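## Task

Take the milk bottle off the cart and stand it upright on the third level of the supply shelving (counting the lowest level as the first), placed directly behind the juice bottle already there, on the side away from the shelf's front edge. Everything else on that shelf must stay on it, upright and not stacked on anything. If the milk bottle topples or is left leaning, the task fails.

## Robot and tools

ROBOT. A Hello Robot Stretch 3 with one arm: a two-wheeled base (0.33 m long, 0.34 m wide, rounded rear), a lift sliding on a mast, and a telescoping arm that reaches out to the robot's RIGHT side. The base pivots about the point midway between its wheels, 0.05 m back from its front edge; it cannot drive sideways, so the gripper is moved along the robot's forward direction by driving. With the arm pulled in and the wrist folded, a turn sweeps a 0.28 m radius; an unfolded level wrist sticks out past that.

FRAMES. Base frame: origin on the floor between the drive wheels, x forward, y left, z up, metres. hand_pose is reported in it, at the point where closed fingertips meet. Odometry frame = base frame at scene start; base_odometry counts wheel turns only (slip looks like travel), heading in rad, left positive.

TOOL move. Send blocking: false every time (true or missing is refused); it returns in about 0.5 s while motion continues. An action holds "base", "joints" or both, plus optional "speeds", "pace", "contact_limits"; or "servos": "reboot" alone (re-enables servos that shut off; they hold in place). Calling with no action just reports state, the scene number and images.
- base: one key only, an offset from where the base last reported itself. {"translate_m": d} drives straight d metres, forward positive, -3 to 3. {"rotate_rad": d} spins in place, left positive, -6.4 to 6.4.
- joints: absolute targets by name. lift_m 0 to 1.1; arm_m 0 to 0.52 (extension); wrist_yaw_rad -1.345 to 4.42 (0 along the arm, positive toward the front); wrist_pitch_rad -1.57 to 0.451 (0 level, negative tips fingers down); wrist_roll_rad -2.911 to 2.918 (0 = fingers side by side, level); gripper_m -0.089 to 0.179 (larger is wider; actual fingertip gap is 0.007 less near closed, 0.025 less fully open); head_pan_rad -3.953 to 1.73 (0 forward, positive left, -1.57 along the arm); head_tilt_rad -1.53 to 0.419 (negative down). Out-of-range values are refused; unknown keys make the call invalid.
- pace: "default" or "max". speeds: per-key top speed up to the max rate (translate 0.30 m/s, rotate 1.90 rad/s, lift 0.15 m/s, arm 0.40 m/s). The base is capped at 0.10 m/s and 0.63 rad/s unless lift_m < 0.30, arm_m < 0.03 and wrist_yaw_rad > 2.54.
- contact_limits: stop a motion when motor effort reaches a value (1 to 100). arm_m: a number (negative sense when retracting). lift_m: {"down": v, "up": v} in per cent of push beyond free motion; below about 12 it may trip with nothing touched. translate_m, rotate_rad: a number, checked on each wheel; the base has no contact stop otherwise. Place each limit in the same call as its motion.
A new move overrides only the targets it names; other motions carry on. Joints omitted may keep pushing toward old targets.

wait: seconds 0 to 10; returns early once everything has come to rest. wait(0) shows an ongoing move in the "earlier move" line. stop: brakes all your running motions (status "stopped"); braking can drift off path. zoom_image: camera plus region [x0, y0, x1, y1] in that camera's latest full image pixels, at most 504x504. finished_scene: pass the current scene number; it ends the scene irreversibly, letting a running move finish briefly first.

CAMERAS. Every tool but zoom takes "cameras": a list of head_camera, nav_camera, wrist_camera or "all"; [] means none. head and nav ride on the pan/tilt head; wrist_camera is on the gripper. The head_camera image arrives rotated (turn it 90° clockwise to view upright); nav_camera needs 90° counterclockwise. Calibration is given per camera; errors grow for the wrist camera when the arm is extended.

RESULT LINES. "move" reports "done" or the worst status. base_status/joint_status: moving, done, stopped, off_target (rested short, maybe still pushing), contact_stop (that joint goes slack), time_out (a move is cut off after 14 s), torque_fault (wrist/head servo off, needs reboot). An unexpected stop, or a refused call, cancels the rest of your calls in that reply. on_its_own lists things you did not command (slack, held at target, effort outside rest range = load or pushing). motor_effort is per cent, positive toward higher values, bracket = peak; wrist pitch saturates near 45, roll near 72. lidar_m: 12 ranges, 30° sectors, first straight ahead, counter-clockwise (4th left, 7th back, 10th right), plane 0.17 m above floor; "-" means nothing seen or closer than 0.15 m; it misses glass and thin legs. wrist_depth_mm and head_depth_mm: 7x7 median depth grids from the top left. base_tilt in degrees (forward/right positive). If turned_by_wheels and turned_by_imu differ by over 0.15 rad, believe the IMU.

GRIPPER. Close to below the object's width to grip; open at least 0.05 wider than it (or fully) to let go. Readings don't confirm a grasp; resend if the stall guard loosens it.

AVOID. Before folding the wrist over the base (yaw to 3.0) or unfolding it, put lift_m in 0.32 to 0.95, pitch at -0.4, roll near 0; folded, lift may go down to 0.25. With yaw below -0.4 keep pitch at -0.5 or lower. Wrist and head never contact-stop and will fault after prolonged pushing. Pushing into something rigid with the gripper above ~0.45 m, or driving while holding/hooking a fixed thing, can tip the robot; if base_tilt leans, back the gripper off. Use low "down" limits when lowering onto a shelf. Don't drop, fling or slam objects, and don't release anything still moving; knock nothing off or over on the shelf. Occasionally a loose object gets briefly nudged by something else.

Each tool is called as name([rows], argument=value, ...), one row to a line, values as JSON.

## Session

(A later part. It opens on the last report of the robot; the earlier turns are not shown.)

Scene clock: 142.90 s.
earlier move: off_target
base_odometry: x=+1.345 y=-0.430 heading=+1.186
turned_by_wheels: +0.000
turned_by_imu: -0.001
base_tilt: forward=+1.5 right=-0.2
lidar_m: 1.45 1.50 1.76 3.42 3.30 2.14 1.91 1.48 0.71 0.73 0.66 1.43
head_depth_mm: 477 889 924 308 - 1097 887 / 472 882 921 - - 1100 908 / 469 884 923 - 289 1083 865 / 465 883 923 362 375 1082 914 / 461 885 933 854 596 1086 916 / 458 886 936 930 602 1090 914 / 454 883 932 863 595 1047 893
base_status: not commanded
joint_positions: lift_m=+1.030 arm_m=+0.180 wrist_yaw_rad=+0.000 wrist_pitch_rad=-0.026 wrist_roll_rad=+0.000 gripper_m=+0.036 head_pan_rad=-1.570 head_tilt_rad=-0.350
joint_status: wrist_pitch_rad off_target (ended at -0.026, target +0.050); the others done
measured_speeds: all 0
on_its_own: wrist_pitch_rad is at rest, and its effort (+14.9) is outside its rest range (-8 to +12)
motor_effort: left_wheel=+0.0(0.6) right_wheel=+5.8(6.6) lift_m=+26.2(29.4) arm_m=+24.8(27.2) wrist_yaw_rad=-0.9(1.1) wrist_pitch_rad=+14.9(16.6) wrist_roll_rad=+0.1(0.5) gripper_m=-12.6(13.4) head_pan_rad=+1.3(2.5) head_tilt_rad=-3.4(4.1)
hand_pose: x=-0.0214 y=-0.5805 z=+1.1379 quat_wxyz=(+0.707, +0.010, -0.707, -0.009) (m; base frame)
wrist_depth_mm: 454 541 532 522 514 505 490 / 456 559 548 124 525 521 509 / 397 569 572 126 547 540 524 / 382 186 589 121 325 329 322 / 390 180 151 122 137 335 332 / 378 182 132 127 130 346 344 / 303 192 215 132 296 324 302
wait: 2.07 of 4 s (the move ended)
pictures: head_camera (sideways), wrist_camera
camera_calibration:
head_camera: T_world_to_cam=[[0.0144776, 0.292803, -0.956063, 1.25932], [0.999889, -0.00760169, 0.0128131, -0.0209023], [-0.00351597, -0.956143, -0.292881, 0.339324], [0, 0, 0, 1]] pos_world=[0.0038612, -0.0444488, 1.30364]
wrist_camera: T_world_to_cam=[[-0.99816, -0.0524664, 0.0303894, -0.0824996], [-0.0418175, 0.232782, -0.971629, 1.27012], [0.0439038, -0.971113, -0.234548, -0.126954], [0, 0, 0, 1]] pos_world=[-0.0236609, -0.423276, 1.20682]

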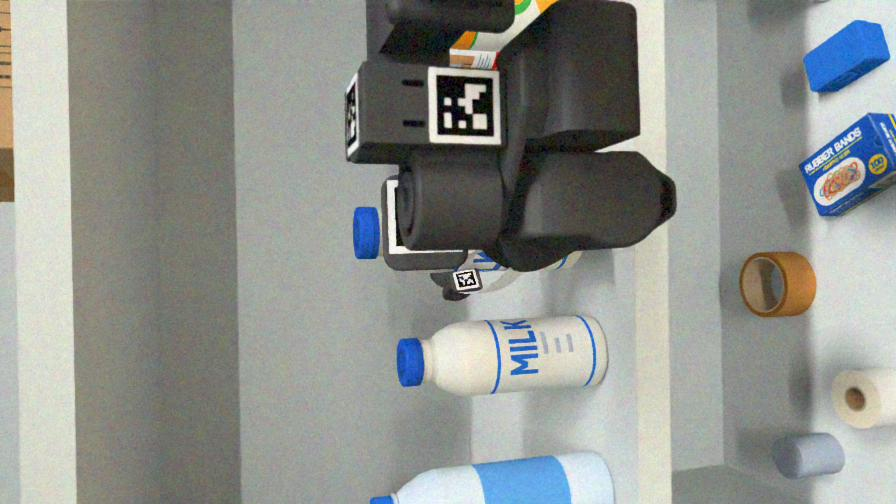

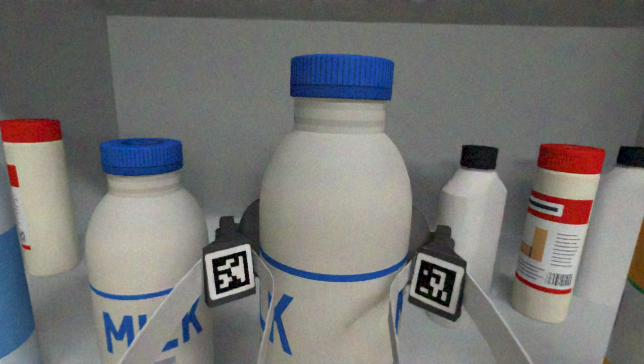

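move(joints={"arm_m":0.318}, blocking=false)

wait(seconds=4, cameras=["wrist_camera","head_camera"])

Scene clock: 143.90 s.
move: moving
base_odometry: x=+1.345 y=-0.430 heading=+1.186
turned_by_wheels: +0.000
turned_by_imu: +0.000
base_tilt: forward=+1.4 right=-0.2
lidar_m: 1.45 1.50 1.76 3.42 3.30 2.15 1.91 1.48 0.70 0.73 0.66 1.43
head_depth_mm: 477 881 925 319 565 1096 889 / 473 886 923 284 - 1099 906 / 468 881 928 288 301 1101 862 / 465 885 925 375 567 1081 912 / 461 882 930 922 599 1088 918 / 458 881 935 928 600 1090 919 / 454 882 934 863 594 1041 892
base_status: not commanded
joint_positions: lift_m=+1.030 arm_m=+0.198 wrist_yaw_rad=+0.000 wrist_pitch_rad=-0.026 wrist_roll_rad=+0.000 gripper_m=+0.036 head_pan_rad=-1.570 head_tilt_rad=-0.350
joint_status: arm_m moving
measured_speeds: translate_m=+0.000 rotate_rad=+0.000 lift_m=+0.000 arm_m=+0.068 wrist_yaw_rad=+0.000 wrist_pitch_rad=+0.000 wrist_roll_rad=+0.000 head_pan_rad=+0.000 head_tilt_rad=+0.000
motor_effort: left_wheel=-0.1(0.4) right_wheel=+5.8(6.4) lift_m=+24.6(25.4) arm_m=+24.0(26.5) wrist_yaw_rad=-0.4(1.3) wrist_pitch_rad=+14.7(14.9) wrist_roll_rad=+0.1(0.3) gripper_m=-12.3(12.8) head_pan_rad=+2.6(2.6) head_tilt_rad=-3.4(3.7)
hand_pose: x=-0.0214 y=-0.5982 z=+1.1379 quat_wxyz=(+0.707, +0.010, -0.707, -0.009) (m; base frame)
wrist_depth_mm: 455 523 519 506 498 486 478 / 460 544 544 123 508 505 493 / 446 563 559 126 532 524 506 / 368 172 579 121 540 312 309 / 369 168 150 122 136 314 319 / 357 167 132 127 131 332 365 / 300 168 219 132 297 316 327
camera_calibration:
head_camera: T_world_to_cam=[[0.0144776, 0.292803, -0.956063, 1.25932], [0.999889, -0.00760169, 0.0128131, -0.0209023], [-0.00351597, -0.956143, -0.292881, 0.339324], [0, 0, 0, 1]] pos_world=[0.0038612, -0.0444488, 1.30364]
nav_camera: T_world_to_cam=[[0.0463517, -0.300988, 0.952501, -1.19727], [-0.998095, -0.0528108, 0.0318824, 0.013644], [0.0407061, -0.952164, -0.302863, 0.355079], [0, 0, 0, 1]] pos_world=[0.0546596, -0.0215501, 1.24751]
wrist_camera: T_world_to_cam=[[-0.99816, -0.0524664, 0.0303894, -0.0834283], [-0.0418175, 0.232782, -0.971629, 1.27424], [0.0439038, -0.971113, -0.234548, -0.144142], [0, 0, 0, 1]] pos_world=[-0.0236609, -0.440976, 1.20682]

Scene clock: 145.67 s.
earlier move: done
base_odometry: x=+1.345 y=-0.430 heading=+1.186
turned_by_wheels: +0.000
turned_by_imu: -0.001
base_tilt: forward=+1.3 right=-0.2
lidar_m: 1.45 1.50 1.76 3.42 3.30 2.15 1.92 1.48 0.71 0.73 0.66 1.43
head_depth_mm: 478 885 920 572 588 1098 889 / 473 887 911 393 657 1098 909 / 469 884 909 404 626 1094 865 / 465 885 919 447 626 1083 914 / 461 887 933 922 597 1087 914 / 457 885 936 930 602 1087 920 / 455 883 933 863 594 1042 894
base_status: not commanded
joint_positions: lift_m=+1.030 arm_m=+0.318 wrist_yaw_rad=+0.000 wrist_pitch_rad=-0.026 wrist_roll_rad=+0.000 gripper_m=+0.036 head_pan_rad=-1.570 head_tilt_rad=-0.350
joint_status: all done
measured_speeds: all 0
on_its_own: wrist_pitch_rad is at rest, and its effort (+14.8) is outside its rest range (-8 to +12)
motor_effort: left_wheel=-0.2(0.7) right_wheel=+6.2(6.5) lift_m=+22.5(25.4) arm_m=+25.2(26.8) wrist_yaw_rad=-1.1(1.3) wrist_pitch_rad=+14.8(15.0) wrist_roll_rad=-0.2(0.3) gripper_m=-12.7(13.8) head_pan_rad=+1.9(2.6) head_tilt_rad=-3.2(3.7)
hand_pose: x=-0.0214 y=-0.7185 z=+1.1379 quat_wxyz=(+0.707, +0.010, -0.707, -0.009) (m; base frame)
wrist_depth_mm: 416 414 404 394 387 378 371 / 427 423 418 123 396 395 387 / 445 441 433 126 415 407 398 / 456 456 450 121 425 423 406 / 451 471 150 122 136 434 180 / 380 400 132 127 130 179 175 / 302 283 307 132 293 181 195
wait: 1.77 of 4 s (the move ended)
pictures: head_camera (sideways), wrist_camera
camera_calibration:
head_camera: T_world_to_cam=[[0.0144776, 0.292803, -0.956063, 1.25932], [0.999889, -0.00760169, 0.0128131, -0.0209023], [-0.00351597, -0.956143, -0.292881, 0.339324], [0, 0, 0, 1]] pos_world=[0.0038612, -0.0444488, 1.30364]
wrist_camera: T_world_to_cam=[[-0.99816, -0.052464, 0.0303925, -0.0897424], [-0.0418157, 0.232688, -0.971652, 1.30222], [0.0439047, -0.971135, -0.234454, -0.261094], [0, 0, 0, 1]] pos_world=[-0.0236609, -0.561276, 1.20682]

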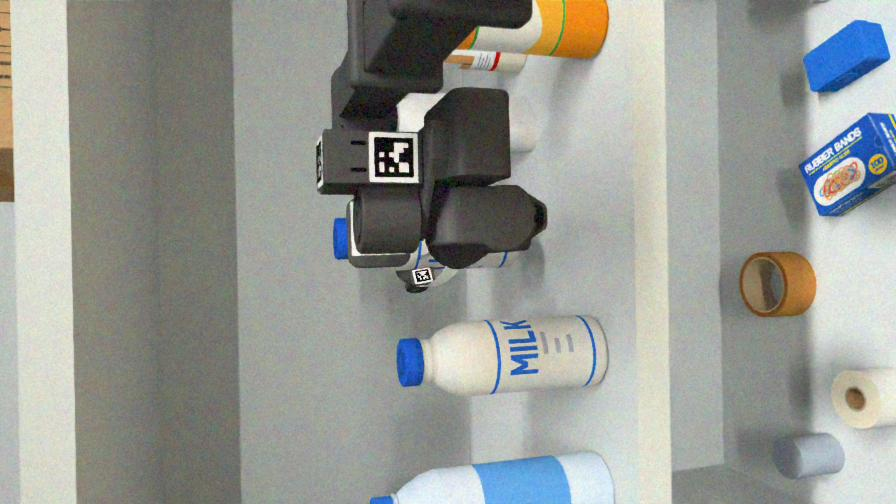

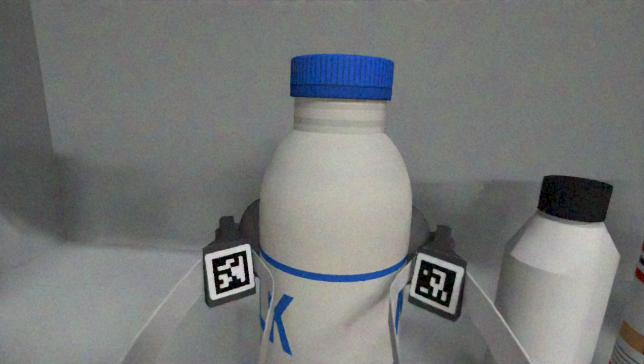

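move(joints={"lift_m":0.96}, speeds={"lift_m":0.025}, contact_limits={"lift_m":{"down":13}}, blocking=false)

wait(seconds=5, cameras=["wrist_camera","head_camera"])

Scene clock: 146.60 s.
move: moving
base_odometry: x=+1.345 y=-0.430 heading=+1.186
turned_by_wheels: +0.000
turned_by_imu: +0.000
base_tilt: forward=+1.4 right=-0.1
lidar_m: 1.45 1.50 1.77 3.41 3.31 2.15 1.91 1.48 0.71 0.73 0.66 1.43
head_depth_mm: 477 883 925 311 588 1095 891 / 472 886 916 394 622 1097 906 / 468 886 914 405 622 1103 867 / 465 884 924 446 627 1079 913 / 461 884 929 920 597 1086 917 / 457 886 932 929 600 1084 916 / 454 883 935 864 596 1048 892
base_status: not commanded
joint_positions: lift_m=+1.019 arm_m=+0.318 wrist_yaw_rad=+0.000 wrist_pitch_rad=-0.025 wrist_roll_rad=+0.000 gripper_m=+0.036 head_pan_rad=-1.570 head_tilt_rad=-0.350
joint_status: lift_m moving
measured_speeds: translate_m=+0.000 rotate_rad=+0.000 lift_m=-0.025 arm_m=+0.000 wrist_yaw_rad=+0.000 wrist_pitch_rad=+0.000 wrist_roll_rad=+0.000 head_pan_rad=+0.000 head_tilt_rad=+0.000
motor_effort: left_wheel=-0.3(0.5) right_wheel=+6.2(6.2) lift_m=+18.2(22.9) arm_m=+25.2(25.5) wrist_yaw_rad=-0.1(1.1) wrist_pitch_rad=+13.9(15.4) wrist_roll_rad=-0.1(0.3) gripper_m=-11.7(13.1) head_pan_rad=+1.6(2.4) head_tilt_rad=-3.3(3.6)
contact_limits: lift_m down 13 (down: maximum 72; up: maximum 65)
hand_pose: x=-0.0214 y=-0.7185 z=+1.1271 quat_wxyz=(+0.707, +0.009, -0.707, -0.009) (m; base frame)
wrist_depth_mm: 416 411 405 395 388 381 372 / 427 425 417 123 398 392 385 / 444 443 436 126 412 407 400 / 460 458 448 121 427 423 182 / 453 470 150 122 137 197 176 / 362 383 132 127 130 179 175 / 298 269 284 132 279 182 195
camera_calibration:
head_camera: T_world_to_cam=[[0.0144776, 0.292803, -0.956063, 1.25932], [0.999889, -0.00760169, 0.0128131, -0.0209023], [-0.00351597, -0.956143, -0.292881, 0.339324], [0, 0, 0, 1]] pos_world=[0.0038612, -0.0444488, 1.30364]
nav_camera: T_world_to_cam=[[0.0463517, -0.300988, 0.952501, -1.19727], [-0.998095, -0.0528108, 0.0318824, 0.013644], [0.0407061, -0.952164, -0.302863, 0.355079], [0, 0, 0, 1]] pos_world=[0.0546596, -0.0215501, 1.24751]
wrist_camera: T_world_to_cam=[[-0.99816, -0.0524487, 0.0304301, -0.0894474], [-0.041822, 0.232098, -0.971793, 1.29146], [0.0439066, -0.971277, -0.233864, -0.264433], [0, 0, 0, 1]] pos_world=[-0.0236609, -0.561276, 1.19592]

Scene clock: 149.30 s.
earlier move: done
base_odometry: x=+1.345 y=-0.430 heading=+1.186
turned_by_wheels: +0.000
turned_by_imu: -0.001
base_tilt: forward=+1.5 right=-0.1
lidar_m: 1.45 1.50 1.76 3.43 3.28 2.14 1.91 1.48 0.71 0.73 0.66 1.43
head_depth_mm: 476 881 927 551 312 1104 886 / 472 885 932 456 423 1100 909 / 467 883 933 427 436 1103 863 / 464 883 936 663 568 1086 915 / 460 885 933 921 598 1087 916 / 456 885 932 929 601 1091 921 / 453 885 933 865 596 1043 893
base_status: not commanded
joint_positions: lift_m=+0.960 arm_m=+0.318 wrist_yaw_rad=+0.000 wrist_pitch_rad=+0.064 wrist_roll_rad=+0.000 gripper_m=+0.036 head_pan_rad=-1.570 head_tilt_rad=-0.350
joint_status: all done
measured_speeds: all 0
on_its_own: wrist_pitch_rad moved +0.089 to your old target +0.050
motor_effort: left_wheel=-0.1(0.5) right_wheel=+6.1(6.6) lift_m=+13.9(24.9) arm_m=+24.0(25.6) wrist_yaw_rad=-0.5(1.4) wrist_pitch_rad=-1.5(15.4) wrist_roll_rad=+0.0(0.4) gripper_m=-12.8(13.6) head_pan_rad=+1.4(3.3) head_tilt_rad=-2.9(3.6)
contact_limits: lift_m down 13 (down: maximum 72; up: maximum 65)
hand_pose: x=-0.0214 y=-0.7202 z=+1.0911 quat_wxyz=(+0.707, -0.022, -0.707, +0.022) (m; base frame)
wrist_depth_mm: 430 423 416 404 400 393 387 / 437 432 426 129 407 403 396 / 445 443 432 129 417 411 177 / 456 454 448 122 424 416 166 / 434 459 150 123 136 184 166 / 321 329 135 126 129 176 169 / 249 230 243 129 242 177 185
wait: 2.70 of 5 s (the move ended)
pictures: head_camera (sideways), wrist_camera
camera_calibration:
head_camera: T_world_to_cam=[[0.0144776, 0.292803, -0.956063, 1.25932], [0.999889, -0.00760169, 0.0128131, -0.0209023], [-0.00351597, -0.956143, -0.292881, 0.339324], [0, 0, 0, 1]] pos_world=[0.0038612, -0.0444488, 1.30364]
wrist_camera: T_world_to_cam=[[-0.998156, -0.0496159, 0.0349767, -0.0913446], [-0.041819, 0.144359, -0.988641, 1.21202], [0.0440031, -0.988281, -0.146168, -0.382462], [0, 0, 0, 1]] pos_world=[-0.023661, -0.557479, 1.14555]

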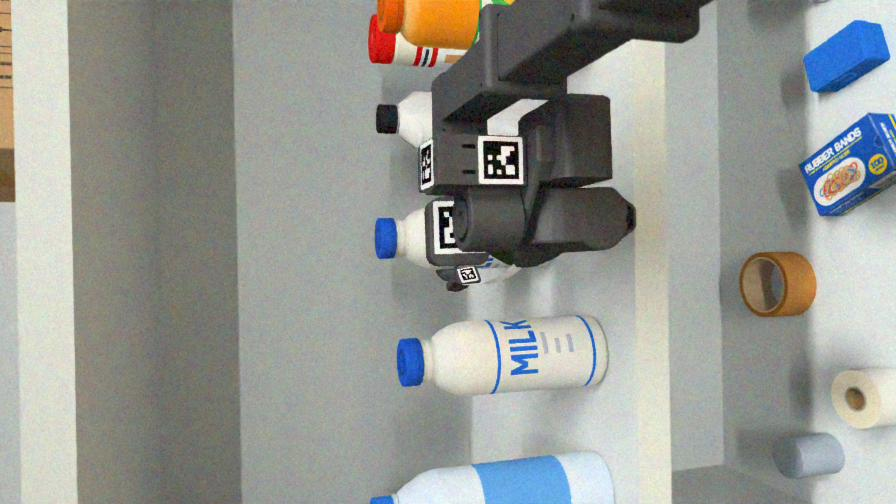

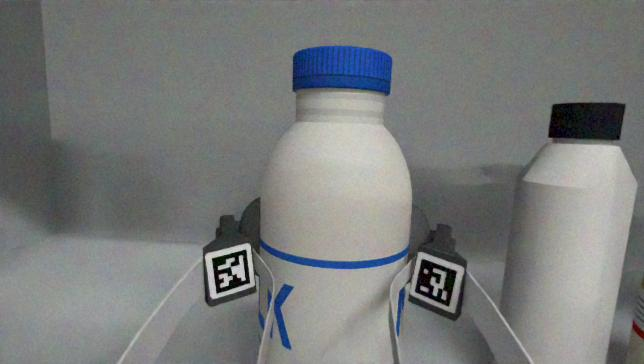

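move(joints={"lift_m":0.973,"wrist_pitch_rad":0.0}, speeds={"lift_m":0.03}, blocking=false)

wait(seconds=2, cameras=["wrist_camera"])

Scene clock: 150.20 s.
move: moving
base_odometry: x=+1.345 y=-0.430 heading=+1.186
turned_by_wheels: +0.000
turned_by_imu: +0.000
base_tilt: forward=+1.4 right=-0.3
lidar_m: 1.45 1.50 1.77 3.42 3.29 2.14 1.91 1.48 0.71 0.73 0.66 1.43
head_depth_mm: 478 881 925 543 316 1113 889 / 472 884 933 436 413 1102 911 / 468 885 931 424 435 1097 865 / 464 886 934 656 567 1087 915 / 460 882 933 922 598 1086 913 / 457 884 932 927 600 1095 917 / 453 884 934 865 595 1049 892
base_status: not commanded
joint_positions: lift_m=+0.972 arm_m=+0.318 wrist_yaw_rad=+0.000 wrist_pitch_rad=+0.017 wrist_roll_rad=+0.000 gripper_m=+0.036 head_pan_rad=-1.570 head_tilt_rad=-0.350
joint_status: lift_m moving; wrist_pitch_rad moving
measured_speeds: translate_m=+0.000 rotate_rad=+0.000 lift_m=+0.020 arm_m=+0.000 wrist_yaw_rad=+0.000 wrist_pitch_rad=-0.072 wrist_roll_rad=+0.000 head_pan_rad=+0.000 head_tilt_rad=+0.000
motor_effort: left_wheel=+0.1(0.6) right_wheel=+6.1(6.6) lift_m=+35.6(35.6) arm_m=+24.4(25.1) wrist_yaw_rad=-0.4(1.1) wrist_pitch_rad=-1.7(7.5) wrist_roll_rad=-0.1(0.3) gripper_m=-13.0(13.0) head_pan_rad=+2.6(3.2) head_tilt_rad=-2.3(3.3)
hand_pose: x=-0.0214 y=-0.7196 z=+1.0914 quat_wxyz=(+0.707, -0.006, -0.707, +0.006) (m; base frame)
wrist_depth_mm: 421 416 407 400 391 385 379 / 435 429 420 127 402 397 389 / 446 441 436 128 413 408 172 / 455 454 446 122 423 417 165 / 431 449 150 123 136 182 165 / 312 317 132 127 130 176 171 / 244 227 248 131 246 179 191
camera_calibration:
head_camera: T_world_to_cam=[[0.0144776, 0.292803, -0.956063, 1.25932], [0.999889, -0.00760169, 0.0128131, -0.0209023], [-0.00351597, -0.956143, -0.292881, 0.339324], [0, 0, 0, 1]] pos_world=[0.0038612, -0.0444488, 1.30364]
nav_camera: T_world_to_cam=[[0.0463517, -0.300988, 0.952501, -1.19727], [-0.998095, -0.0528108, 0.0318824, 0.013644], [0.0407061, -0.952164, -0.302863, 0.355079], [0, 0, 0, 1]] pos_world=[0.0546596, -0.0215501, 1.24751]
wrist_camera: T_world_to_cam=[[-0.998156, -0.0511928, 0.0326304, -0.0898966], [-0.0418207, 0.190223, -0.98085, 1.23674], [0.0440054, -0.980405, -0.192013, -0.326059], [0, 0, 0, 1]] pos_world=[-0.023661, -0.559529, 1.15338]

Scene clock: 150.57 s.
earlier move: done
base_odometry: x=+1.345 y=-0.430 heading=+1.186
turned_by_wheels: +0.000
turned_by_imu: +0.000
base_tilt: forward=+1.3 right=-0.3
lidar_m: 1.45 1.50 1.77 3.43 3.29 2.14 1.92 1.48 0.71 0.73 0.66 1.44
head_depth_mm: 477 884 924 543 316 1110 891 / 473 882 931 429 431 1102 912 / 468 885 929 419 436 1095 865 / 464 883 934 656 568 1083 914 / 461 883 931 924 598 1085 918 / 457 884 938 931 599 1087 914 / 453 882 933 864 595 1046 899
base_status: not commanded
joint_positions: lift_m=+0.973 arm_m=+0.318 wrist_yaw_rad=+0.000 wrist_pitch_rad=+0.015 wrist_roll_rad=+0.000 gripper_m=+0.036 head_pan_rad=-1.570 head_tilt_rad=-0.350
joint_status: all done
measured_speeds: all 0
motor_effort: left_wheel=-0.1(0.6) right_wheel=+5.8(6.6) lift_m=+33.6(35.6) arm_m=+23.4(25.1) wrist_yaw_rad=-1.1(1.5) wrist_pitch_rad=-1.7(7.5) wrist_roll_rad=-0.2(0.3) gripper_m=-11.9(13.5) head_pan_rad=+1.3(3.2) head_tilt_rad=-2.9(3.3)
hand_pose: x=-0.0214 y=-0.7195 z=+1.0913 quat_wxyz=(+0.707, -0.005, -0.707, +0.005) (m; base frame)
wrist_depth_mm: 416 419 408 399 393 384 379 / 431 431 424 126 402 398 390 / 447 442 436 127 415 407 172 / 455 458 445 122 422 418 165 / 432 446 150 123 136 183 166 / 311 314 132 127 130 176 171 / 244 227 248 131 247 179 193
wait: 0.37 of 2 s (the move ended)
pictures: wrist_camera
camera_calibration:
wrist_camera: T_world_to_cam=[[-0.99816, -0.0511924, 0.0325006, -0.0897649], [-0.0418236, 0.193133, -0.980281, 1.23813], [0.043906, -0.979836, -0.194919, -0.322414], [0, 0, 0, 1]] pos_world=[-0.0236609, -0.559632, 1.15379]

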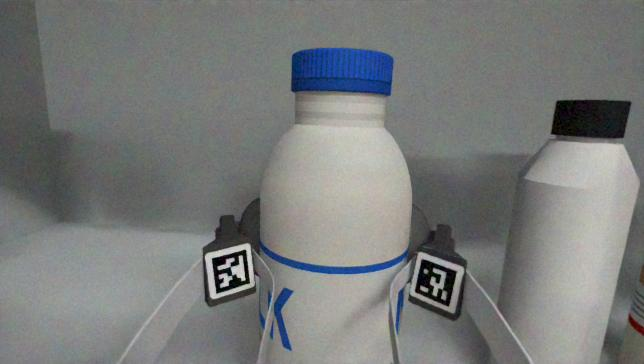

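move(joints={"gripper_m":0.12}, blocking=false)

wait(seconds=3, cameras=["wrist_camera"])

move(joints={"arm_m":0.0}, blocking=false)

wait(seconds=5, cameras=["wrist_camera","head_camera"])

Scene clock: 151.33 s.
move: moving
base_odometry: x=+1.345 y=-0.430 heading=+1.186
turned_by_wheels: +0.000
turned_by_imu: +0.000
base_tilt: forward=+1.3 right=-0.2
lidar_m: 1.45 1.50 1.77 3.41 3.30 2.15 1.92 1.48 0.71 0.73 0.66 1.43
head_depth_mm: 478 884 926 543 316 1106 890 / 472 885 929 429 431 1101 912 / 468 884 934 418 436 1096 865 / 465 887 934 661 567 1082 915 / 460 885 935 917 599 1082 916 / 456 885 934 929 603 1087 915 / 453 886 931 864 595 1046 896
base_status: not commanded
joint_positions: lift_m=+0.973 arm_m=+0.318 wrist_yaw_rad=+0.000 wrist_pitch_rad=+0.009 wrist_roll_rad=+0.000 gripper_m=+0.072 head_pan_rad=-1.570 head_tilt_rad=-0.350
joint_status: gripper_m moving
measured_speeds: translate_m=+0.000 rotate_rad=+0.000 lift_m=+0.000 arm_m=+0.000 wrist_yaw_rad=+0.000 wrist_pitch_rad=-0.096 wrist_roll_rad=+0.000 head_pan_rad=+0.000 head_tilt_rad=+0.000
motor_effort: left_wheel=-0.6(0.6) right_wheel=+6.0(6.3) lift_m=+33.9(33.9) arm_m=+24.3(24.7) wrist_yaw_rad=-0.2(1.1) wrist_pitch_rad=+0.2(2.7) wrist_roll_rad=-0.2(0.3) gripper_m=+77.1(77.1) head_pan_rad=+2.7(2.7) head_tilt_rad=-2.7(3.3)
hand_pose: x=-0.0214 y=-0.7194 z=+1.0900 quat_wxyz=(+0.707, -0.003, -0.707, +0.003) (m; base frame)
wrist_depth_mm: 420 419 407 399 388 385 380 / 431 426 420 126 402 394 390 / 447 443 435 128 412 406 172 / 454 454 443 122 420 415 165 / 428 442 150 123 148 183 166 / 310 313 134 127 130 176 172 / 252 226 237 132 245 175 189
camera_calibration:
head_camera: T_world_to_cam=[[0.0144776, 0.292803, -0.956063, 1.25932], [0.999889, -0.00760169, 0.0128131, -0.0209023], [-0.00351597, -0.956143, -0.292881, 0.339324], [0, 0, 0, 1]] pos_world=[0.0038612, -0.0444488, 1.30364]
nav_camera: T_world_to_cam=[[0.0463517, -0.300988, 0.952501, -1.19727], [-0.998095, -0.0528108, 0.0318824, 0.013644], [0.0407061, -0.952164, -0.302863, 0.355079], [0, 0, 0, 1]] pos_world=[0.0546596, -0.0215501, 1.24751]
wrist_camera: T_world_to_cam=[[-0.99816, -0.0513578, 0.0322309, -0.089541], [-0.0418201, 0.198229, -0.979263, 1.23936], [0.0439037, -0.978809, -0.200012, -0.316263], [0, 0, 0, 1]] pos_world=[-0.0236609, -0.559837, 1.15329]

Scene clock: 152.20 s.
earlier move: done
base_odometry: x=+1.345 y=-0.430 heading=+1.186
turned_by_wheels: +0.000
turned_by_imu: +0.000
base_tilt: forward=+1.4 right=-0.3
lidar_m: 1.45 1.50 1.76 3.42 3.29 2.14 1.91 1.48 0.71 0.73 0.66 1.43
head_depth_mm: 477 885 925 544 316 1112 889 / 472 883 931 430 432 1096 908 / 468 885 933 419 437 1096 864 / 465 886 937 661 566 1083 913 / 460 883 933 697 598 1086 917 / 457 883 930 930 602 1088 918 / 454 885 932 861 594 1043 892
base_status: not commanded
joint_positions: lift_m=+0.973 arm_m=+0.318 wrist_yaw_rad=+0.000 wrist_pitch_rad=-0.016 wrist_roll_rad=+0.000 gripper_m=+0.120 head_pan_rad=-1.570 head_tilt_rad=-0.350
joint_status: all done
measured_speeds: all 0
motor_effort: left_wheel=-0.2(0.6) right_wheel=+6.1(6.6) lift_m=+33.6(33.9) arm_m=+23.6(25.0) wrist_yaw_rad=-1.0(1.1) wrist_pitch_rad=+3.3(3.9) wrist_roll_rad=+0.0(0.5) gripper_m=+0.6(79.1) head_pan_rad=+2.4(3.0) head_tilt_rad=-2.9(3.5)
hand_pose: x=-0.0214 y=-0.7188 z=+1.0835 quat_wxyz=(+0.707, +0.006, -0.707, -0.006) (m; base frame)
wrist_depth_mm: 417 411 405 388 387 382 375 / 432 427 418 125 399 392 382 / 446 439 433 122 408 405 168 / 458 459 446 119 420 417 161 / 393 397 151 123 137 170 166 / 304 124 267 128 147 126 178 / - 223 225 133 231 204 221
wait: 0.87 of 3 s (the move ended)
pictures: wrist_camera
camera_calibration:
wrist_camera: T_world_to_cam=[[-0.99816, -0.0521632, 0.030914, -0.08845], [-0.0418206, 0.223078, -0.973903, 1.2449], [0.0439057, -0.973404, -0.224849, -0.286152], [0, 0, 0, 1]] pos_world=[-0.0236609, -0.560865, 1.15081]

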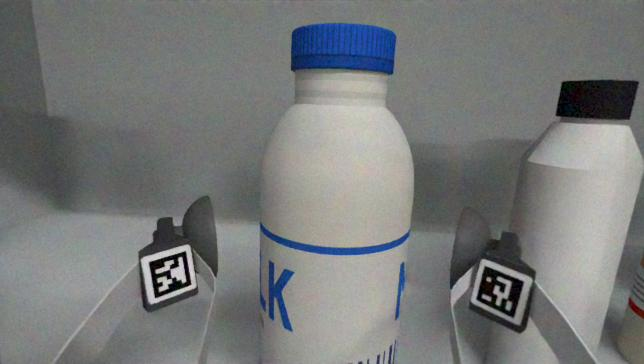

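Scene clock: 152.70 s.
move: moving
base_odometry: x=+1.345 y=-0.430 heading=+1.186
turned_by_wheels: +0.000
turned_by_imu: +0.000
base_tilt: forward=+1.3 right=-0.2
lidar_m: 1.45 1.50 1.76 3.42 3.28 2.14 1.91 1.47 0.71 0.73 0.66 1.43
head_depth_mm: 477 884 924 543 316 1098 889 / 472 886 931 429 395 1101 911 / 468 884 926 406 419 1098 865 / 463 883 931 660 560 1080 916 / 460 887 933 671 598 1088 917 / 456 882 934 928 600 1084 918 / 453 885 934 862 596 1047 893
base_status: not commanded
joint_positions: lift_m=+0.973 arm_m=+0.300 wrist_yaw_rad=+0.000 wrist_pitch_rad=-0.016 wrist_roll_rad=+0.000 gripper_m=+0.120 head_pan_rad=-1.570 head_tilt_rad=-0.350
joint_status: arm_m moving
measured_speeds: translate_m=+0.000 rotate_rad=+0.000 lift_m=+0.000 arm_m=-0.068 wrist_yaw_rad=+0.000 wrist_pitch_rad=+0.000 wrist_roll_rad=+0.000 head_pan_rad=+0.000 head_tilt_rad=+0.000
motor_effort: left_wheel=-0.3(0.4) right_wheel=+6.5(7.0) lift_m=+33.6(34.0) arm_m=-25.2(26.5) wrist_yaw_rad=-0.6(1.2) wrist_pitch_rad=+2.7(3.9) wrist_roll_rad=+0.0(0.3) gripper_m=-1.8(1.8) head_pan_rad=+1.4(3.4) head_tilt_rad=-3.3(3.3)
hand_pose: x=-0.0214 y=-0.7011 z=+1.0834 quat_wxyz=(+0.707, +0.006, -0.707, -0.006) (m; base frame)
wrist_depth_mm: 427 429 416 406 401 397 388 / 441 440 431 139 416 407 395 / 448 458 447 137 424 416 184 / 471 474 462 134 437 189 176 / 393 398 160 139 154 180 191 / 305 124 268 144 278 126 224 / - 223 226 151 232 211 232
camera_calibration:
head_camera: T_world_to_cam=[[0.0144776, 0.292803, -0.956063, 1.25932], [0.999889, -0.00760169, 0.0128131, -0.0209023], [-0.00351597, -0.956143, -0.292881, 0.339324], [0, 0, 0, 1]] pos_world=[0.0038612, -0.0444488, 1.30364]
nav_camera: T_world_to_cam=[[0.0463517, -0.300988, 0.952501, -1.19727], [-0.998095, -0.0528108, 0.0318824, 0.013644], [0.0407061, -0.952164, -0.302863, 0.355079], [0, 0, 0, 1]] pos_world=[0.0546596, -0.0215501, 1.24751]
wrist_camera: T_world_to_cam=[[-0.99816, -0.0521697, 0.0308995, -0.0875189], [-0.0418208, 0.223362, -0.973838, 1.24106], [0.0439031, -0.973338, -0.225133, -0.268657], [0, 0, 0, 1]] pos_world=[-0.0236609, -0.543266, 1.15081]

Scene clock: 155.77 s.
earlier move: done
base_odometry: x=+1.345 y=-0.430 heading=+1.186
turned_by_wheels: +0.000
turned_by_imu: -0.001
base_tilt: forward=+1.3 right=-0.3
lidar_m: 1.45 1.50 1.77 3.41 3.29 2.15 1.91 1.48 0.71 0.73 0.66 1.43
head_depth_mm: 477 884 925 564 588 1097 - / 472 885 935 732 656 564 - / 467 882 931 962 659 - - / 464 886 930 674 662 - - / 459 887 929 959 598 1050 915 / 457 886 935 861 601 1093 919 / 453 883 934 863 596 1047 892
base_status: not commanded
joint_positions: lift_m=+0.973 arm_m=+0.000 wrist_yaw_rad=-0.002 wrist_pitch_rad=-0.017 wrist_roll_rad=+0.000 gripper_m=+0.120 head_pan_rad=-1.570 head_tilt_rad=-0.350
joint_status: all done
measured_speeds: all 0
motor_effort: left_wheel=+0.0(0.6) right_wheel=+5.6(7.0) lift_m=+33.5(34.0) arm_m=-25.1(27.4) wrist_yaw_rad=+0.8(5.5) wrist_pitch_rad=+3.4(4.3) wrist_roll_rad=-0.3(0.4) gripper_m=+0.1(1.8) head_pan_rad=+2.5(3.7) head_tilt_rad=-2.7(3.6)
hand_pose: x=-0.0219 y=-0.4008 z=+1.0832 quat_wxyz=(+0.707, +0.006, -0.707, -0.007) (m; base frame)
wrist_depth_mm: 457 590 693 690 670 661 650 / 446 350 717 707 695 680 304 / 449 352 349 441 714 337 306 / 456 365 358 465 577 335 - / 395 365 361 427 438 325 463 / 342 124 331 325 322 126 326 / 429 104 858 842 824 822 308
wait: 3.07 of 5 s (the move ended)
pictures: head_camera (sideways), wrist_camera
camera_calibration:
head_camera: T_world_to_cam=[[0.0144776, 0.292803, -0.956063, 1.25932], [0.999889, -0.00760169, 0.0128131, -0.0209023], [-0.00351597, -0.956143, -0.292881, 0.339324], [0, 0, 0, 1]] pos_world=[0.0038612, -0.0444488, 1.30364]
wrist_camera: T_world_to_cam=[[-0.998254, -0.0503498, 0.0308869, -0.0715928], [-0.0414316, 0.22414, -0.973676, 1.17389], [0.0421014, -0.973255, -0.225835, 0.0244108], [0, 0, 0, 1]] pos_world=[-0.0238595, -0.242962, 1.15071]

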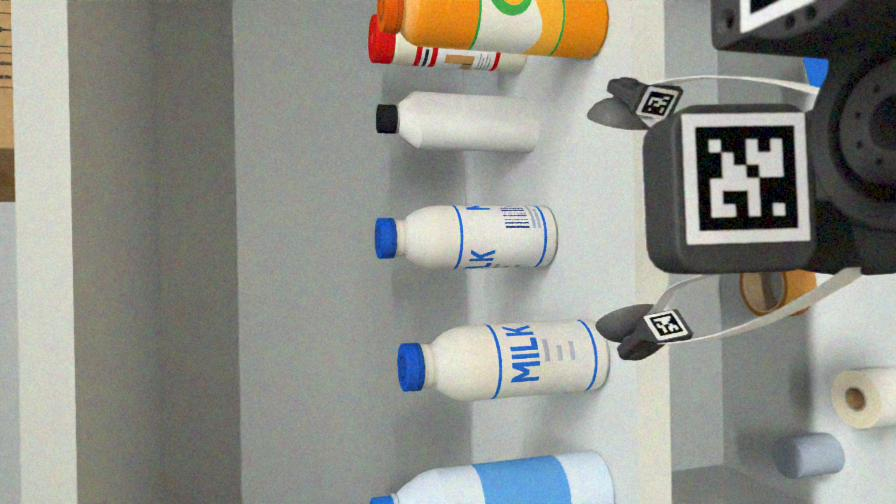

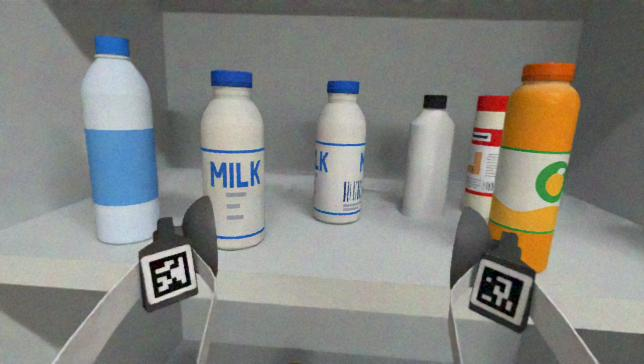

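move(base={"translate_m":-0.196}, joints={"lift_m":0.948,"wrist_pitch_rad":0.02,"wrist_yaw_rad":0}, blocking=false)

wait(seconds=4, cameras=["wrist_camera"])

Scene clock: 156.50 s.
move: moving
base_odometry: x=+1.339 y=-0.444 heading=+1.186
turned_by_wheels: +0.000
turned_by_imu: +0.000
base_tilt: forward=+1.3 right=-0.1
lidar_m: 1.47 1.51 1.78 3.42 3.28 2.13 1.90 1.48 0.70 0.73 0.67 1.43
head_depth_mm: 477 884 925 558 582 1097 969 / 472 882 932 746 657 564 880 / 467 884 934 962 659 1098 - / 465 883 934 674 664 1083 - / 460 882 933 972 611 999 918 / 457 887 932 572 593 1089 922 / 453 882 934 962 601 1054 894
base_status: translate_m moving
joint_positions: lift_m=+0.952 arm_m=+0.000 wrist_yaw_rad=-0.001 wrist_pitch_rad=-0.005 wrist_roll_rad=+0.000 gripper_m=+0.120 head_pan_rad=-1.570 head_tilt_rad=-0.350
joint_status: lift_m moving; wrist_yaw_rad moving; wrist_pitch_rad moving
measured_speeds: translate_m=-0.058 rotate_rad=+0.000 lift_m=-0.044 arm_m=+0.000 wrist_yaw_rad=+0.000 wrist_pitch_rad=+0.000 wrist_roll_rad=+0.000 head_pan_rad=+0.000 head_tilt_rad=+0.000
motor_effort: left_wheel=-8.9(9.4) right_wheel=-6.2(7.6) lift_m=+20.5(33.0) arm_m=-24.4(25.8) wrist_yaw_rad=+1.9(4.2) wrist_pitch_rad=+4.9(6.1) wrist_roll_rad=-0.2(0.3) gripper_m=+0.0(1.1) head_pan_rad=+1.7(3.2) head_tilt_rad=-2.9(3.3)
hand_pose: x=-0.0218 y=-0.4011 z=+1.0656 quat_wxyz=(+0.707, +0.001, -0.707, -0.002) (m; base frame)
wrist_depth_mm: 458 698 693 691 677 661 650 / 438 369 703 701 687 318 - / 441 360 346 447 707 322 - / 448 377 360 458 519 325 - / 362 364 355 395 401 327 429 / 436 124 326 320 316 125 305 / 442 104 847 844 823 809 -
camera_calibration:
head_camera: T_world_to_cam=[[0.0144776, 0.292803, -0.956063, 1.25932], [0.999889, -0.00760169, 0.0128131, -0.0209023], [-0.00351597, -0.956143, -0.292881, 0.339324], [0, 0, 0, 1]] pos_world=[0.0038612, -0.0444488, 1.30364]
nav_camera: T_world_to_cam=[[0.0463517, -0.300988, 0.952501, -1.19727], [-0.998095, -0.0528108, 0.0318824, 0.013644], [0.0407061, -0.952164, -0.302863, 0.355079], [0, 0, 0, 1]] pos_world=[0.0546596, -0.0215501, 1.24751]
wrist_camera: T_world_to_cam=[[-0.998245, -0.050161, 0.0314648, -0.0714725], [-0.0414303, 0.212036, -0.976383, 1.15491], [0.0423047, -0.975974, -0.213742, 0.00616668], [0, 0, 0, 1]] pos_world=[-0.0237597, -0.242449, 1.1312]

Scene clock: 159.10 s.
earlier move: done
base_odometry: x=+1.271 y=-0.612 heading=+1.185
turned_by_wheels: +0.000
turned_by_imu: +0.000
base_tilt: forward=+1.3 right=+0.0
lidar_m: 1.65 1.71 1.90 3.41 3.06 1.97 1.71 1.48 0.60 0.69 0.81 0.79
head_depth_mm: 476 803 814 821 590 835 853 / 472 880 932 904 656 562 864 / 467 885 932 776 624 568 - / 463 883 930 556 580 568 - / 459 884 932 730 665 567 869 / 456 884 930 692 669 1087 922 / 453 880 930 938 669 1091 920
base_status: done
joint_positions: lift_m=+0.948 arm_m=+0.000 wrist_yaw_rad=-0.001 wrist_pitch_rad=-0.004 wrist_roll_rad=+0.000 gripper_m=+0.120 head_pan_rad=-1.570 head_tilt_rad=-0.350
joint_status: all done
measured_speeds: all 0
motor_effort: left_wheel=-7.0(11.4) right_wheel=+0.7(7.6) lift_m=+16.5(33.0) arm_m=-23.5(25.8) wrist_yaw_rad=+0.8(4.2) wrist_pitch_rad=+4.3(6.1) wrist_roll_rad=+0.0(0.5) gripper_m=+0.1(1.3) head_pan_rad=+2.5(3.5) head_tilt_rad=-2.8(3.3)
hand_pose: x=-0.0218 y=-0.4011 z=+1.0615 quat_wxyz=(+0.707, +0.001, -0.707, -0.002) (m; base frame)
wrist_depth_mm: 710 706 707 688 677 660 - / 349 738 713 321 692 636 287 / 352 756 731 328 535 327 293 / 366 519 483 343 545 513 302 / 347 352 340 344 384 318 312 / - 124 323 319 311 126 302 / - 801 843 833 816 - -
wait: 2.60 of 4 s (the move ended)
pictures: wrist_camera
camera_calibration:
wrist_camera: T_world_to_cam=[[-0.998245, -0.0501507, 0.031484, -0.0713594], [-0.0414335, 0.211728, -0.97645, 1.15081], [0.0423036, -0.976041, -0.213435, 0.00490662], [0, 0, 0, 1]] pos_world=[-0.0237597, -0.242448, 1.127]

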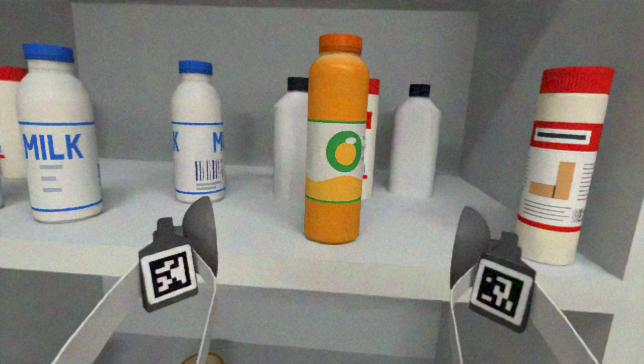

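move(joints={"arm_m":0.205}, blocking=false)

wait(seconds=4, cameras=["wrist_camera"])

move(joints={"gripper_m":0.035}, blocking=false)

wait(seconds=3, cameras=["wrist_camera"])

move(joints={"lift_m":0.99}, blocking=false)

wait(seconds=3, cameras=["wrist_camera","head_camera"])

Scene clock: 166.23 s.
move: moving
base_odometry: x=+1.271 y=-0.612 heading=+1.185
turned_by_wheels: +0.000
turned_by_imu: -0.001
base_tilt: forward=+1.3 right=-0.3
lidar_m: 1.65 1.71 1.90 3.41 3.04 1.97 1.72 1.48 0.60 0.69 0.81 0.79
head_depth_mm: 476 805 814 822 590 838 - / 471 883 929 904 656 1035 907 / 467 882 932 775 626 567 - / 464 883 928 556 582 568 - / 460 880 930 729 665 1047 854 / 456 882 933 689 666 1090 919 / 452 885 932 940 672 1093 922
base_status: not commanded
joint_positions: lift_m=+0.948 arm_m=+0.018 wrist_yaw_rad=-0.001 wrist_pitch_rad=-0.004 wrist_roll_rad=+0.000 gripper_m=+0.120 head_pan_rad=-1.570 head_tilt_rad=-0.350
joint_status: arm_m moving
measured_speeds: translate_m=+0.000 rotate_rad=+0.000 lift_m=+0.000 arm_m=+0.068 wrist_yaw_rad=+0.000 wrist_pitch_rad=+0.000 wrist_roll_rad=+0.000 head_pan_rad=+0.000 head_tilt_rad=+0.000
motor_effort: left_wheel=-7.2(7.6) right_wheel=+0.9(1.2) lift_m=+17.3(17.4) arm_m=+25.0(26.1) wrist_yaw_rad=+1.0(1.1) wrist_pitch_rad=+5.0(5.2) wrist_roll_rad=+0.2(0.3) gripper_m=-0.5(0.8) head_pan_rad=+3.0(3.8) head_tilt_rad=-2.7(3.1)
hand_pose: x=-0.0218 y=-0.4188 z=+1.0615 quat_wxyz=(+0.707, +0.001, -0.707, -0.002) (m; base frame)
wrist_depth_mm: 707 703 690 673 658 641 - / 337 724 699 302 674 667 274 / 342 745 717 317 521 629 281 / 351 561 476 325 535 522 289 / 347 350 340 328 384 308 299 / 319 124 307 304 299 125 287 / - 830 824 818 796 - 287
camera_calibration:
head_camera: T_world_to_cam=[[0.0144776, 0.292803, -0.956063, 1.25932], [0.999889, -0.00760169, 0.0128131, -0.0209023], [-0.00351597, -0.956143, -0.292881, 0.339324], [0, 0, 0, 1]] pos_world=[0.0038612, -0.0444488, 1.30364]
nav_camera: T_world_to_cam=[[0.0463517, -0.300988, 0.952501, -1.19727], [-0.998095, -0.0528108, 0.0318824, 0.013644], [0.0407061, -0.952164, -0.302863, 0.355079], [0, 0, 0, 1]] pos_world=[0.0546596, -0.0215501, 1.24751]
wrist_camera: T_world_to_cam=[[-0.998245, -0.0501507, 0.031484, -0.0722421], [-0.0414335, 0.211728, -0.97645, 1.15454], [0.0423036, -0.976041, -0.213435, -0.0122717], [0, 0, 0, 1]] pos_world=[-0.0237597, -0.260048, 1.127]

Scene clock: 168.47 s.
earlier move: done
base_odometry: x=+1.271 y=-0.612 heading=+1.185
turned_by_wheels: +0.000
turned_by_imu: -0.001
base_tilt: forward=+1.3 right=-0.1
lidar_m: 1.65 1.71 1.90 3.40 3.07 1.97 1.71 1.48 0.60 0.69 0.81 0.79
head_depth_mm: 477 801 814 819 326 312 847 / 472 883 929 906 314 307 865 / 467 883 925 766 321 334 887 / 464 881 928 551 409 567 910 / 460 880 932 731 629 1085 867 / 456 882 932 691 667 1089 918 / 453 880 931 936 671 1094 919
base_status: not commanded
joint_positions: lift_m=+0.948 arm_m=+0.205 wrist_yaw_rad=-0.001 wrist_pitch_rad=-0.004 wrist_roll_rad=+0.000 gripper_m=+0.120 head_pan_rad=-1.570 head_tilt_rad=-0.350
joint_status: all done
measured_speeds: all 0
motor_effort: left_wheel=-7.3(7.7) right_wheel=+1.1(1.2) lift_m=+17.9(18.1) arm_m=+24.1(26.9) wrist_yaw_rad=+0.4(1.5) wrist_pitch_rad=+4.7(5.5) wrist_roll_rad=-0.2(0.3) gripper_m=+0.1(1.3) head_pan_rad=+2.2(4.0) head_tilt_rad=-2.7(3.2)
hand_pose: x=-0.0218 y=-0.6061 z=+1.0616 quat_wxyz=(+0.707, +0.001, -0.707, -0.002) (m; base frame)
wrist_depth_mm: 521 515 509 110 481 478 - / 240 531 524 114 340 492 - / 240 542 541 118 333 324 - / 248 282 515 122 342 336 - / 297 260 151 126 330 341 - / 259 124 234 132 257 126 282 / - 193 203 136 202 203 217
wait: 2.23 of 4 s (the move ended)
pictures: wrist_camera
camera_calibration:
wrist_camera: T_world_to_cam=[[-0.998245, -0.0501393, 0.0314989, -0.081652], [-0.0414324, 0.211421, -0.976517, 1.19415], [0.0423024, -0.976108, -0.213127, -0.195558], [0, 0, 0, 1]] pos_world=[-0.0237597, -0.447448, 1.127]

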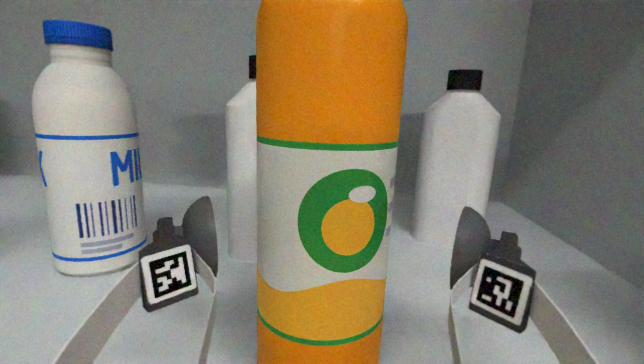

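Scene clock: 168.97 s.
move: moving
base_odometry: x=+1.271 y=-0.612 heading=+1.185
turned_by_wheels: +0.000
turned_by_imu: +0.000
base_tilt: forward=+1.4 right=-0.1
lidar_m: 1.65 1.71 1.90 3.42 3.07 1.97 1.71 1.48 0.60 0.69 0.81 0.78
head_depth_mm: 477 804 814 819 326 312 847 / 472 882 932 901 314 307 864 / 468 886 924 768 321 334 880 / 464 881 930 551 409 568 912 / 460 883 931 731 631 1088 866 / 457 882 934 691 669 1086 915 / 454 880 934 939 670 1094 922
base_status: not commanded
joint_positions: lift_m=+0.948 arm_m=+0.205 wrist_yaw_rad=-0.001 wrist_pitch_rad=-0.004 wrist_roll_rad=+0.000 gripper_m=+0.083 head_pan_rad=-1.570 head_tilt_rad=-0.350
joint_status: gripper_m moving
measured_speeds: all 0
motor_effort: left_wheel=-7.2(7.6) right_wheel=+0.3(1.2) lift_m=+18.1(18.2) arm_m=+24.8(25.3) wrist_yaw_rad=+0.6(1.3) wrist_pitch_rad=+5.0(5.3) wrist_roll_rad=+0.2(0.3) gripper_m=-78.3(80.4) head_pan_rad=+2.1(4.2) head_tilt_rad=-2.2(3.1)
hand_pose: x=-0.0218 y=-0.6061 z=+1.0616 quat_wxyz=(+0.707, +0.001, -0.707, -0.002) (m; base frame)
wrist_depth_mm: 522 514 508 110 480 484 - / 241 530 528 114 338 493 - / 240 545 534 118 331 325 - / 249 281 469 122 339 335 - / 298 272 151 126 144 364 - / 253 127 137 131 133 262 282 / 206 186 195 136 203 194 216
camera_calibration:
head_camera: T_world_to_cam=[[0.0144776, 0.292803, -0.956063, 1.25932], [0.999889, -0.00760169, 0.0128131, -0.0209023], [-0.00351597, -0.956143, -0.292881, 0.339324], [0, 0, 0, 1]] pos_world=[0.0038612, -0.0444488, 1.30364]
nav_camera: T_world_to_cam=[[0.0463517, -0.300988, 0.952501, -1.19727], [-0.998095, -0.0528108, 0.0318824, 0.013644], [0.0407061, -0.952164, -0.302863, 0.355079], [0, 0, 0, 1]] pos_world=[0.0546596, -0.0215501, 1.24751]
wrist_camera: T_world_to_cam=[[-0.998245, -0.0501393, 0.0314989, -0.081652], [-0.0414324, 0.211421, -0.976517, 1.19415], [0.0423024, -0.976108, -0.213127, -0.195558], [0, 0, 0, 1]] pos_world=[-0.0237597, -0.447448, 1.127]

Scene clock: 169.83 s.
earlier move: done
base_odometry: x=+1.271 y=-0.612 heading=+1.185
turned_by_wheels: +0.000
turned_by_imu: +0.000
base_tilt: forward=+1.3 right=-0.2
lidar_m: 1.65 1.70 1.89 3.40 3.07 1.97 1.72 1.48 0.60 0.69 0.81 0.79
head_depth_mm: 477 805 815 822 326 322 850 / 472 884 931 903 314 308 867 / 467 885 924 766 321 333 882 / 464 881 931 551 408 568 917 / 460 884 928 731 664 1085 869 / 456 883 932 690 668 1093 918 / 453 883 928 935 669 1094 924
base_status: not commanded
joint_positions: lift_m=+0.948 arm_m=+0.205 wrist_yaw_rad=+0.005 wrist_pitch_rad=-0.004 wrist_roll_rad=+0.000 gripper_m=+0.035 head_pan_rad=-1.570 head_tilt_rad=-0.350
joint_status: all done
measured_speeds: all 0
motor_effort: left_wheel=-7.1(7.6) right_wheel=+1.2(1.2) lift_m=+18.1(18.4) arm_m=+24.4(25.3) wrist_yaw_rad=-4.8(5.4) wrist_pitch_rad=+5.5(5.5) wrist_roll_rad=-0.3(0.4) gripper_m=-10.4(82.3) head_pan_rad=+2.4(4.2) head_tilt_rad=-2.0(3.1)
hand_pose: x=-0.0201 y=-0.6061 z=+1.0616 quat_wxyz=(+0.707, +0.004, -0.707, +0.000) (m; base frame)
wrist_depth_mm: 526 521 509 110 477 477 - / 240 533 527 113 334 493 - / 242 272 537 118 329 325 - / 250 277 524 121 334 335 - / 299 280 142 125 148 363 - / 251 255 131 130 130 277 281 / 199 186 202 135 200 205 217
wait: 0.87 of 3 s (the move ended)
pictures: wrist_camera
camera_calibration:
wrist_camera: T_world_to_cam=[[-0.997901, -0.0565894, 0.0314923, -0.0839294], [-0.0427918, 0.211158, -0.976515, 1.19403], [0.0486105, -0.975812, -0.213136, -0.19531], [0, 0, 0, 1]] pos_world=[-0.0231645, -0.447464, 1.127]

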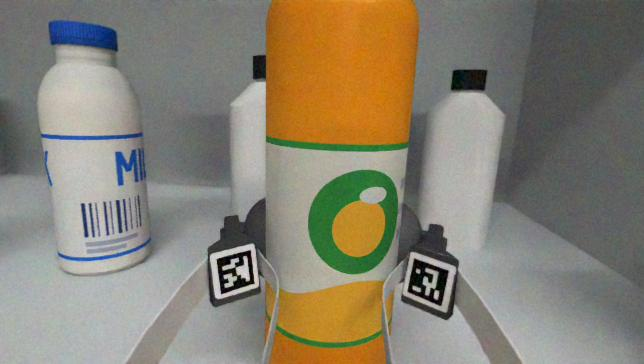

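Scene clock: 170.33 s.
move: moving
base_odometry: x=+1.271 y=-0.612 heading=+1.185
turned_by_wheels: +0.000
turned_by_imu: +0.000
base_tilt: forward=+1.4 right=-0.2
lidar_m: 1.65 1.70 1.90 3.42 3.06 1.97 1.72 1.48 0.60 0.69 0.80 0.79
head_depth_mm: 477 805 816 770 323 781 847 / 473 882 930 766 308 301 866 / 469 884 921 731 317 332 895 / 463 880 922 547 405 1042 914 / 460 882 931 731 665 1085 869 / 458 882 933 690 667 1091 919 / 453 882 931 937 671 1093 923
base_status: not commanded
joint_positions: lift_m=+0.973 arm_m=+0.205 wrist_yaw_rad=+0.001 wrist_pitch_rad=-0.050 wrist_roll_rad=+0.000 gripper_m=+0.035 head_pan_rad=-1.570 head_tilt_rad=-0.350
joint_status: lift_m moving
measured_speeds: translate_m=+0.000 rotate_rad=+0.000 lift_m=+0.087 arm_m=+0.000 wrist_yaw_rad=+0.000 wrist_pitch_rad=+0.000 wrist_roll_rad=+0.000 head_pan_rad=+0.000 head_tilt_rad=+0.000
motor_effort: left_wheel=-7.2(7.3) right_wheel=+0.7(1.2) lift_m=+37.8(40.6) arm_m=+23.7(23.9) wrist_yaw_rad=-1.0(5.3) wrist_pitch_rad=+13.5(14.5) wrist_roll_rad=+0.3(0.3) gripper_m=-10.9(10.9) head_pan_rad=+3.3(4.7) head_tilt_rad=-2.2(3.1)
hand_pose: x=-0.0212 y=-0.6047 z=+1.0746 quat_wxyz=(+0.707, +0.018, -0.707, -0.018) (m; base frame)
wrist_depth_mm: 513 516 508 110 475 473 - / 240 528 526 113 327 486 - / 240 277 287 118 329 324 - / 251 279 493 121 333 336 - / 306 286 144 125 143 363 - / 262 266 134 130 130 286 289 / 210 197 207 134 204 216 228
camera_calibration:
head_camera: T_world_to_cam=[[0.0144776, 0.292803, -0.956063, 1.25932], [0.999889, -0.00760169, 0.0128131, -0.0209023], [-0.00351597, -0.956143, -0.292881, 0.339324], [0, 0, 0, 1]] pos_world=[0.0038612, -0.0444488, 1.30364]
nav_camera: T_world_to_cam=[[0.0463517, -0.300988, 0.952501, -1.19727], [-0.998095, -0.0528108, 0.0318824, 0.013644], [0.0407061, -0.952164, -0.302863, 0.355079], [0, 0, 0, 1]] pos_world=[0.0546596, -0.0215501, 1.24751]
wrist_camera: T_world_to_cam=[[-0.998116, -0.0540078, 0.0291022, -0.0811677], [-0.0420151, 0.25609, -0.96574, 1.22207], [0.0447047, -0.965143, -0.257876, -0.136624], [0, 0, 0, 1]] pos_world=[-0.0235615, -0.449206, 1.14733]

Scene clock: 171.03 s.
earlier move: done
base_odometry: x=+1.271 y=-0.612 heading=+1.185
turned_by_wheels: +0.000
turned_by_imu: +0.000
base_tilt: forward=+1.3 right=-0.2
lidar_m: 1.65 1.70 1.90 3.41 3.05 1.97 1.71 1.48 0.59 0.69 0.81 0.79
head_depth_mm: 476 803 815 559 560 788 847 / 473 880 928 313 300 1057 866 / 468 881 924 335 313 1039 895 / 464 878 926 537 416 1045 913 / 460 879 929 729 664 1082 872 / 457 884 931 690 668 1088 918 / 454 881 930 937 671 1090 920
base_status: not commanded
joint_positions: lift_m=+0.990 arm_m=+0.205 wrist_yaw_rad=+0.001 wrist_pitch_rad=-0.050 wrist_roll_rad=+0.000 gripper_m=+0.035 head_pan_rad=-1.570 head_tilt_rad=-0.350
joint_status: all done
measured_speeds: all 0
on_its_own: wrist_pitch_rad is at rest, and its effort (+13.2) is outside its rest range (-8 to +12)
motor_effort: left_wheel=-7.2(7.3) right_wheel=+1.0(1.3) lift_m=+39.0(42.5) arm_m=+22.0(23.9) wrist_yaw_rad=-1.8(5.3) wrist_pitch_rad=+13.2(14.5) wrist_roll_rad=+0.1(0.4) gripper_m=-9.9(11.1) head_pan_rad=+3.2(4.7) head_tilt_rad=-2.5(3.1)
hand_pose: x=-0.0212 y=-0.6047 z=+1.0918 quat_wxyz=(+0.707, +0.018, -0.707, -0.018) (m; base frame)
wrist_depth_mm: 529 513 504 110 474 475 - / 529 533 525 113 129 491 - / 242 541 536 118 331 486 - / 251 278 557 121 335 337 - / 266 283 145 125 142 407 - / 282 276 133 130 130 321 313 / 237 224 234 135 240 245 258
wait: 0.70 of 3 s (the move ended)
pictures: head_camera (sideways), wrist_camera
camera_calibration:
head_camera: T_world_to_cam=[[0.0144776, 0.292803, -0.956063, 1.25932], [0.999889, -0.00760169, 0.0128131, -0.0209023], [-0.00351597, -0.956143, -0.292881, 0.339324], [0, 0, 0, 1]] pos_world=[0.0038612, -0.0444488, 1.30364]
wrist_camera: T_world_to_cam=[[-0.998116, -0.0540078, 0.0291022, -0.0816653], [-0.0420151, 0.25609, -0.96574, 1.23859], [0.0447047, -0.965143, -0.257876, -0.132214], [0, 0, 0, 1]] pos_world=[-0.0235615, -0.449206, 1.16443]

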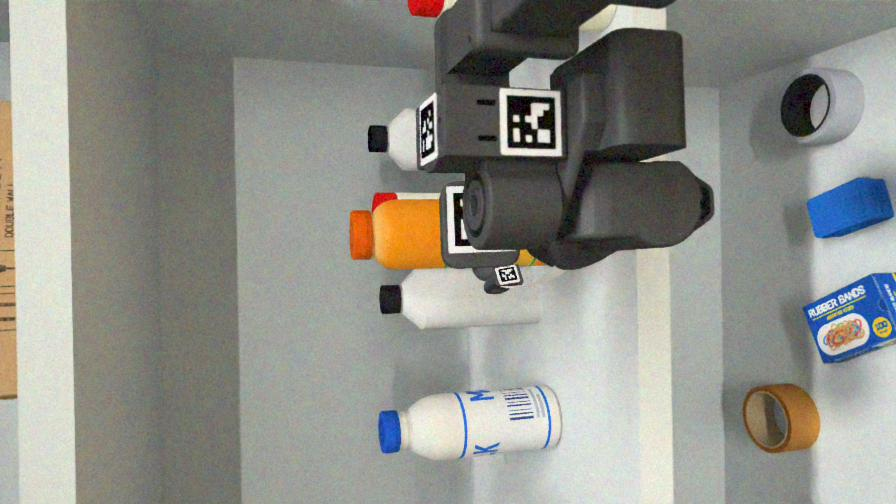

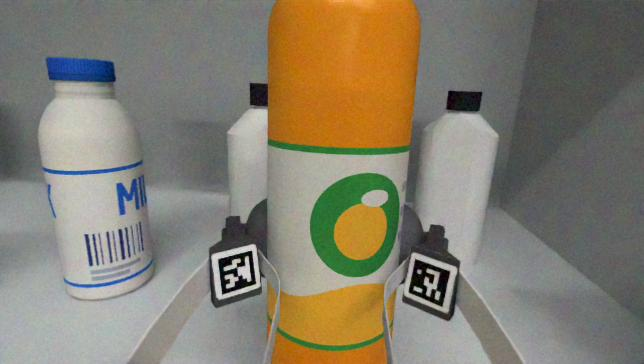

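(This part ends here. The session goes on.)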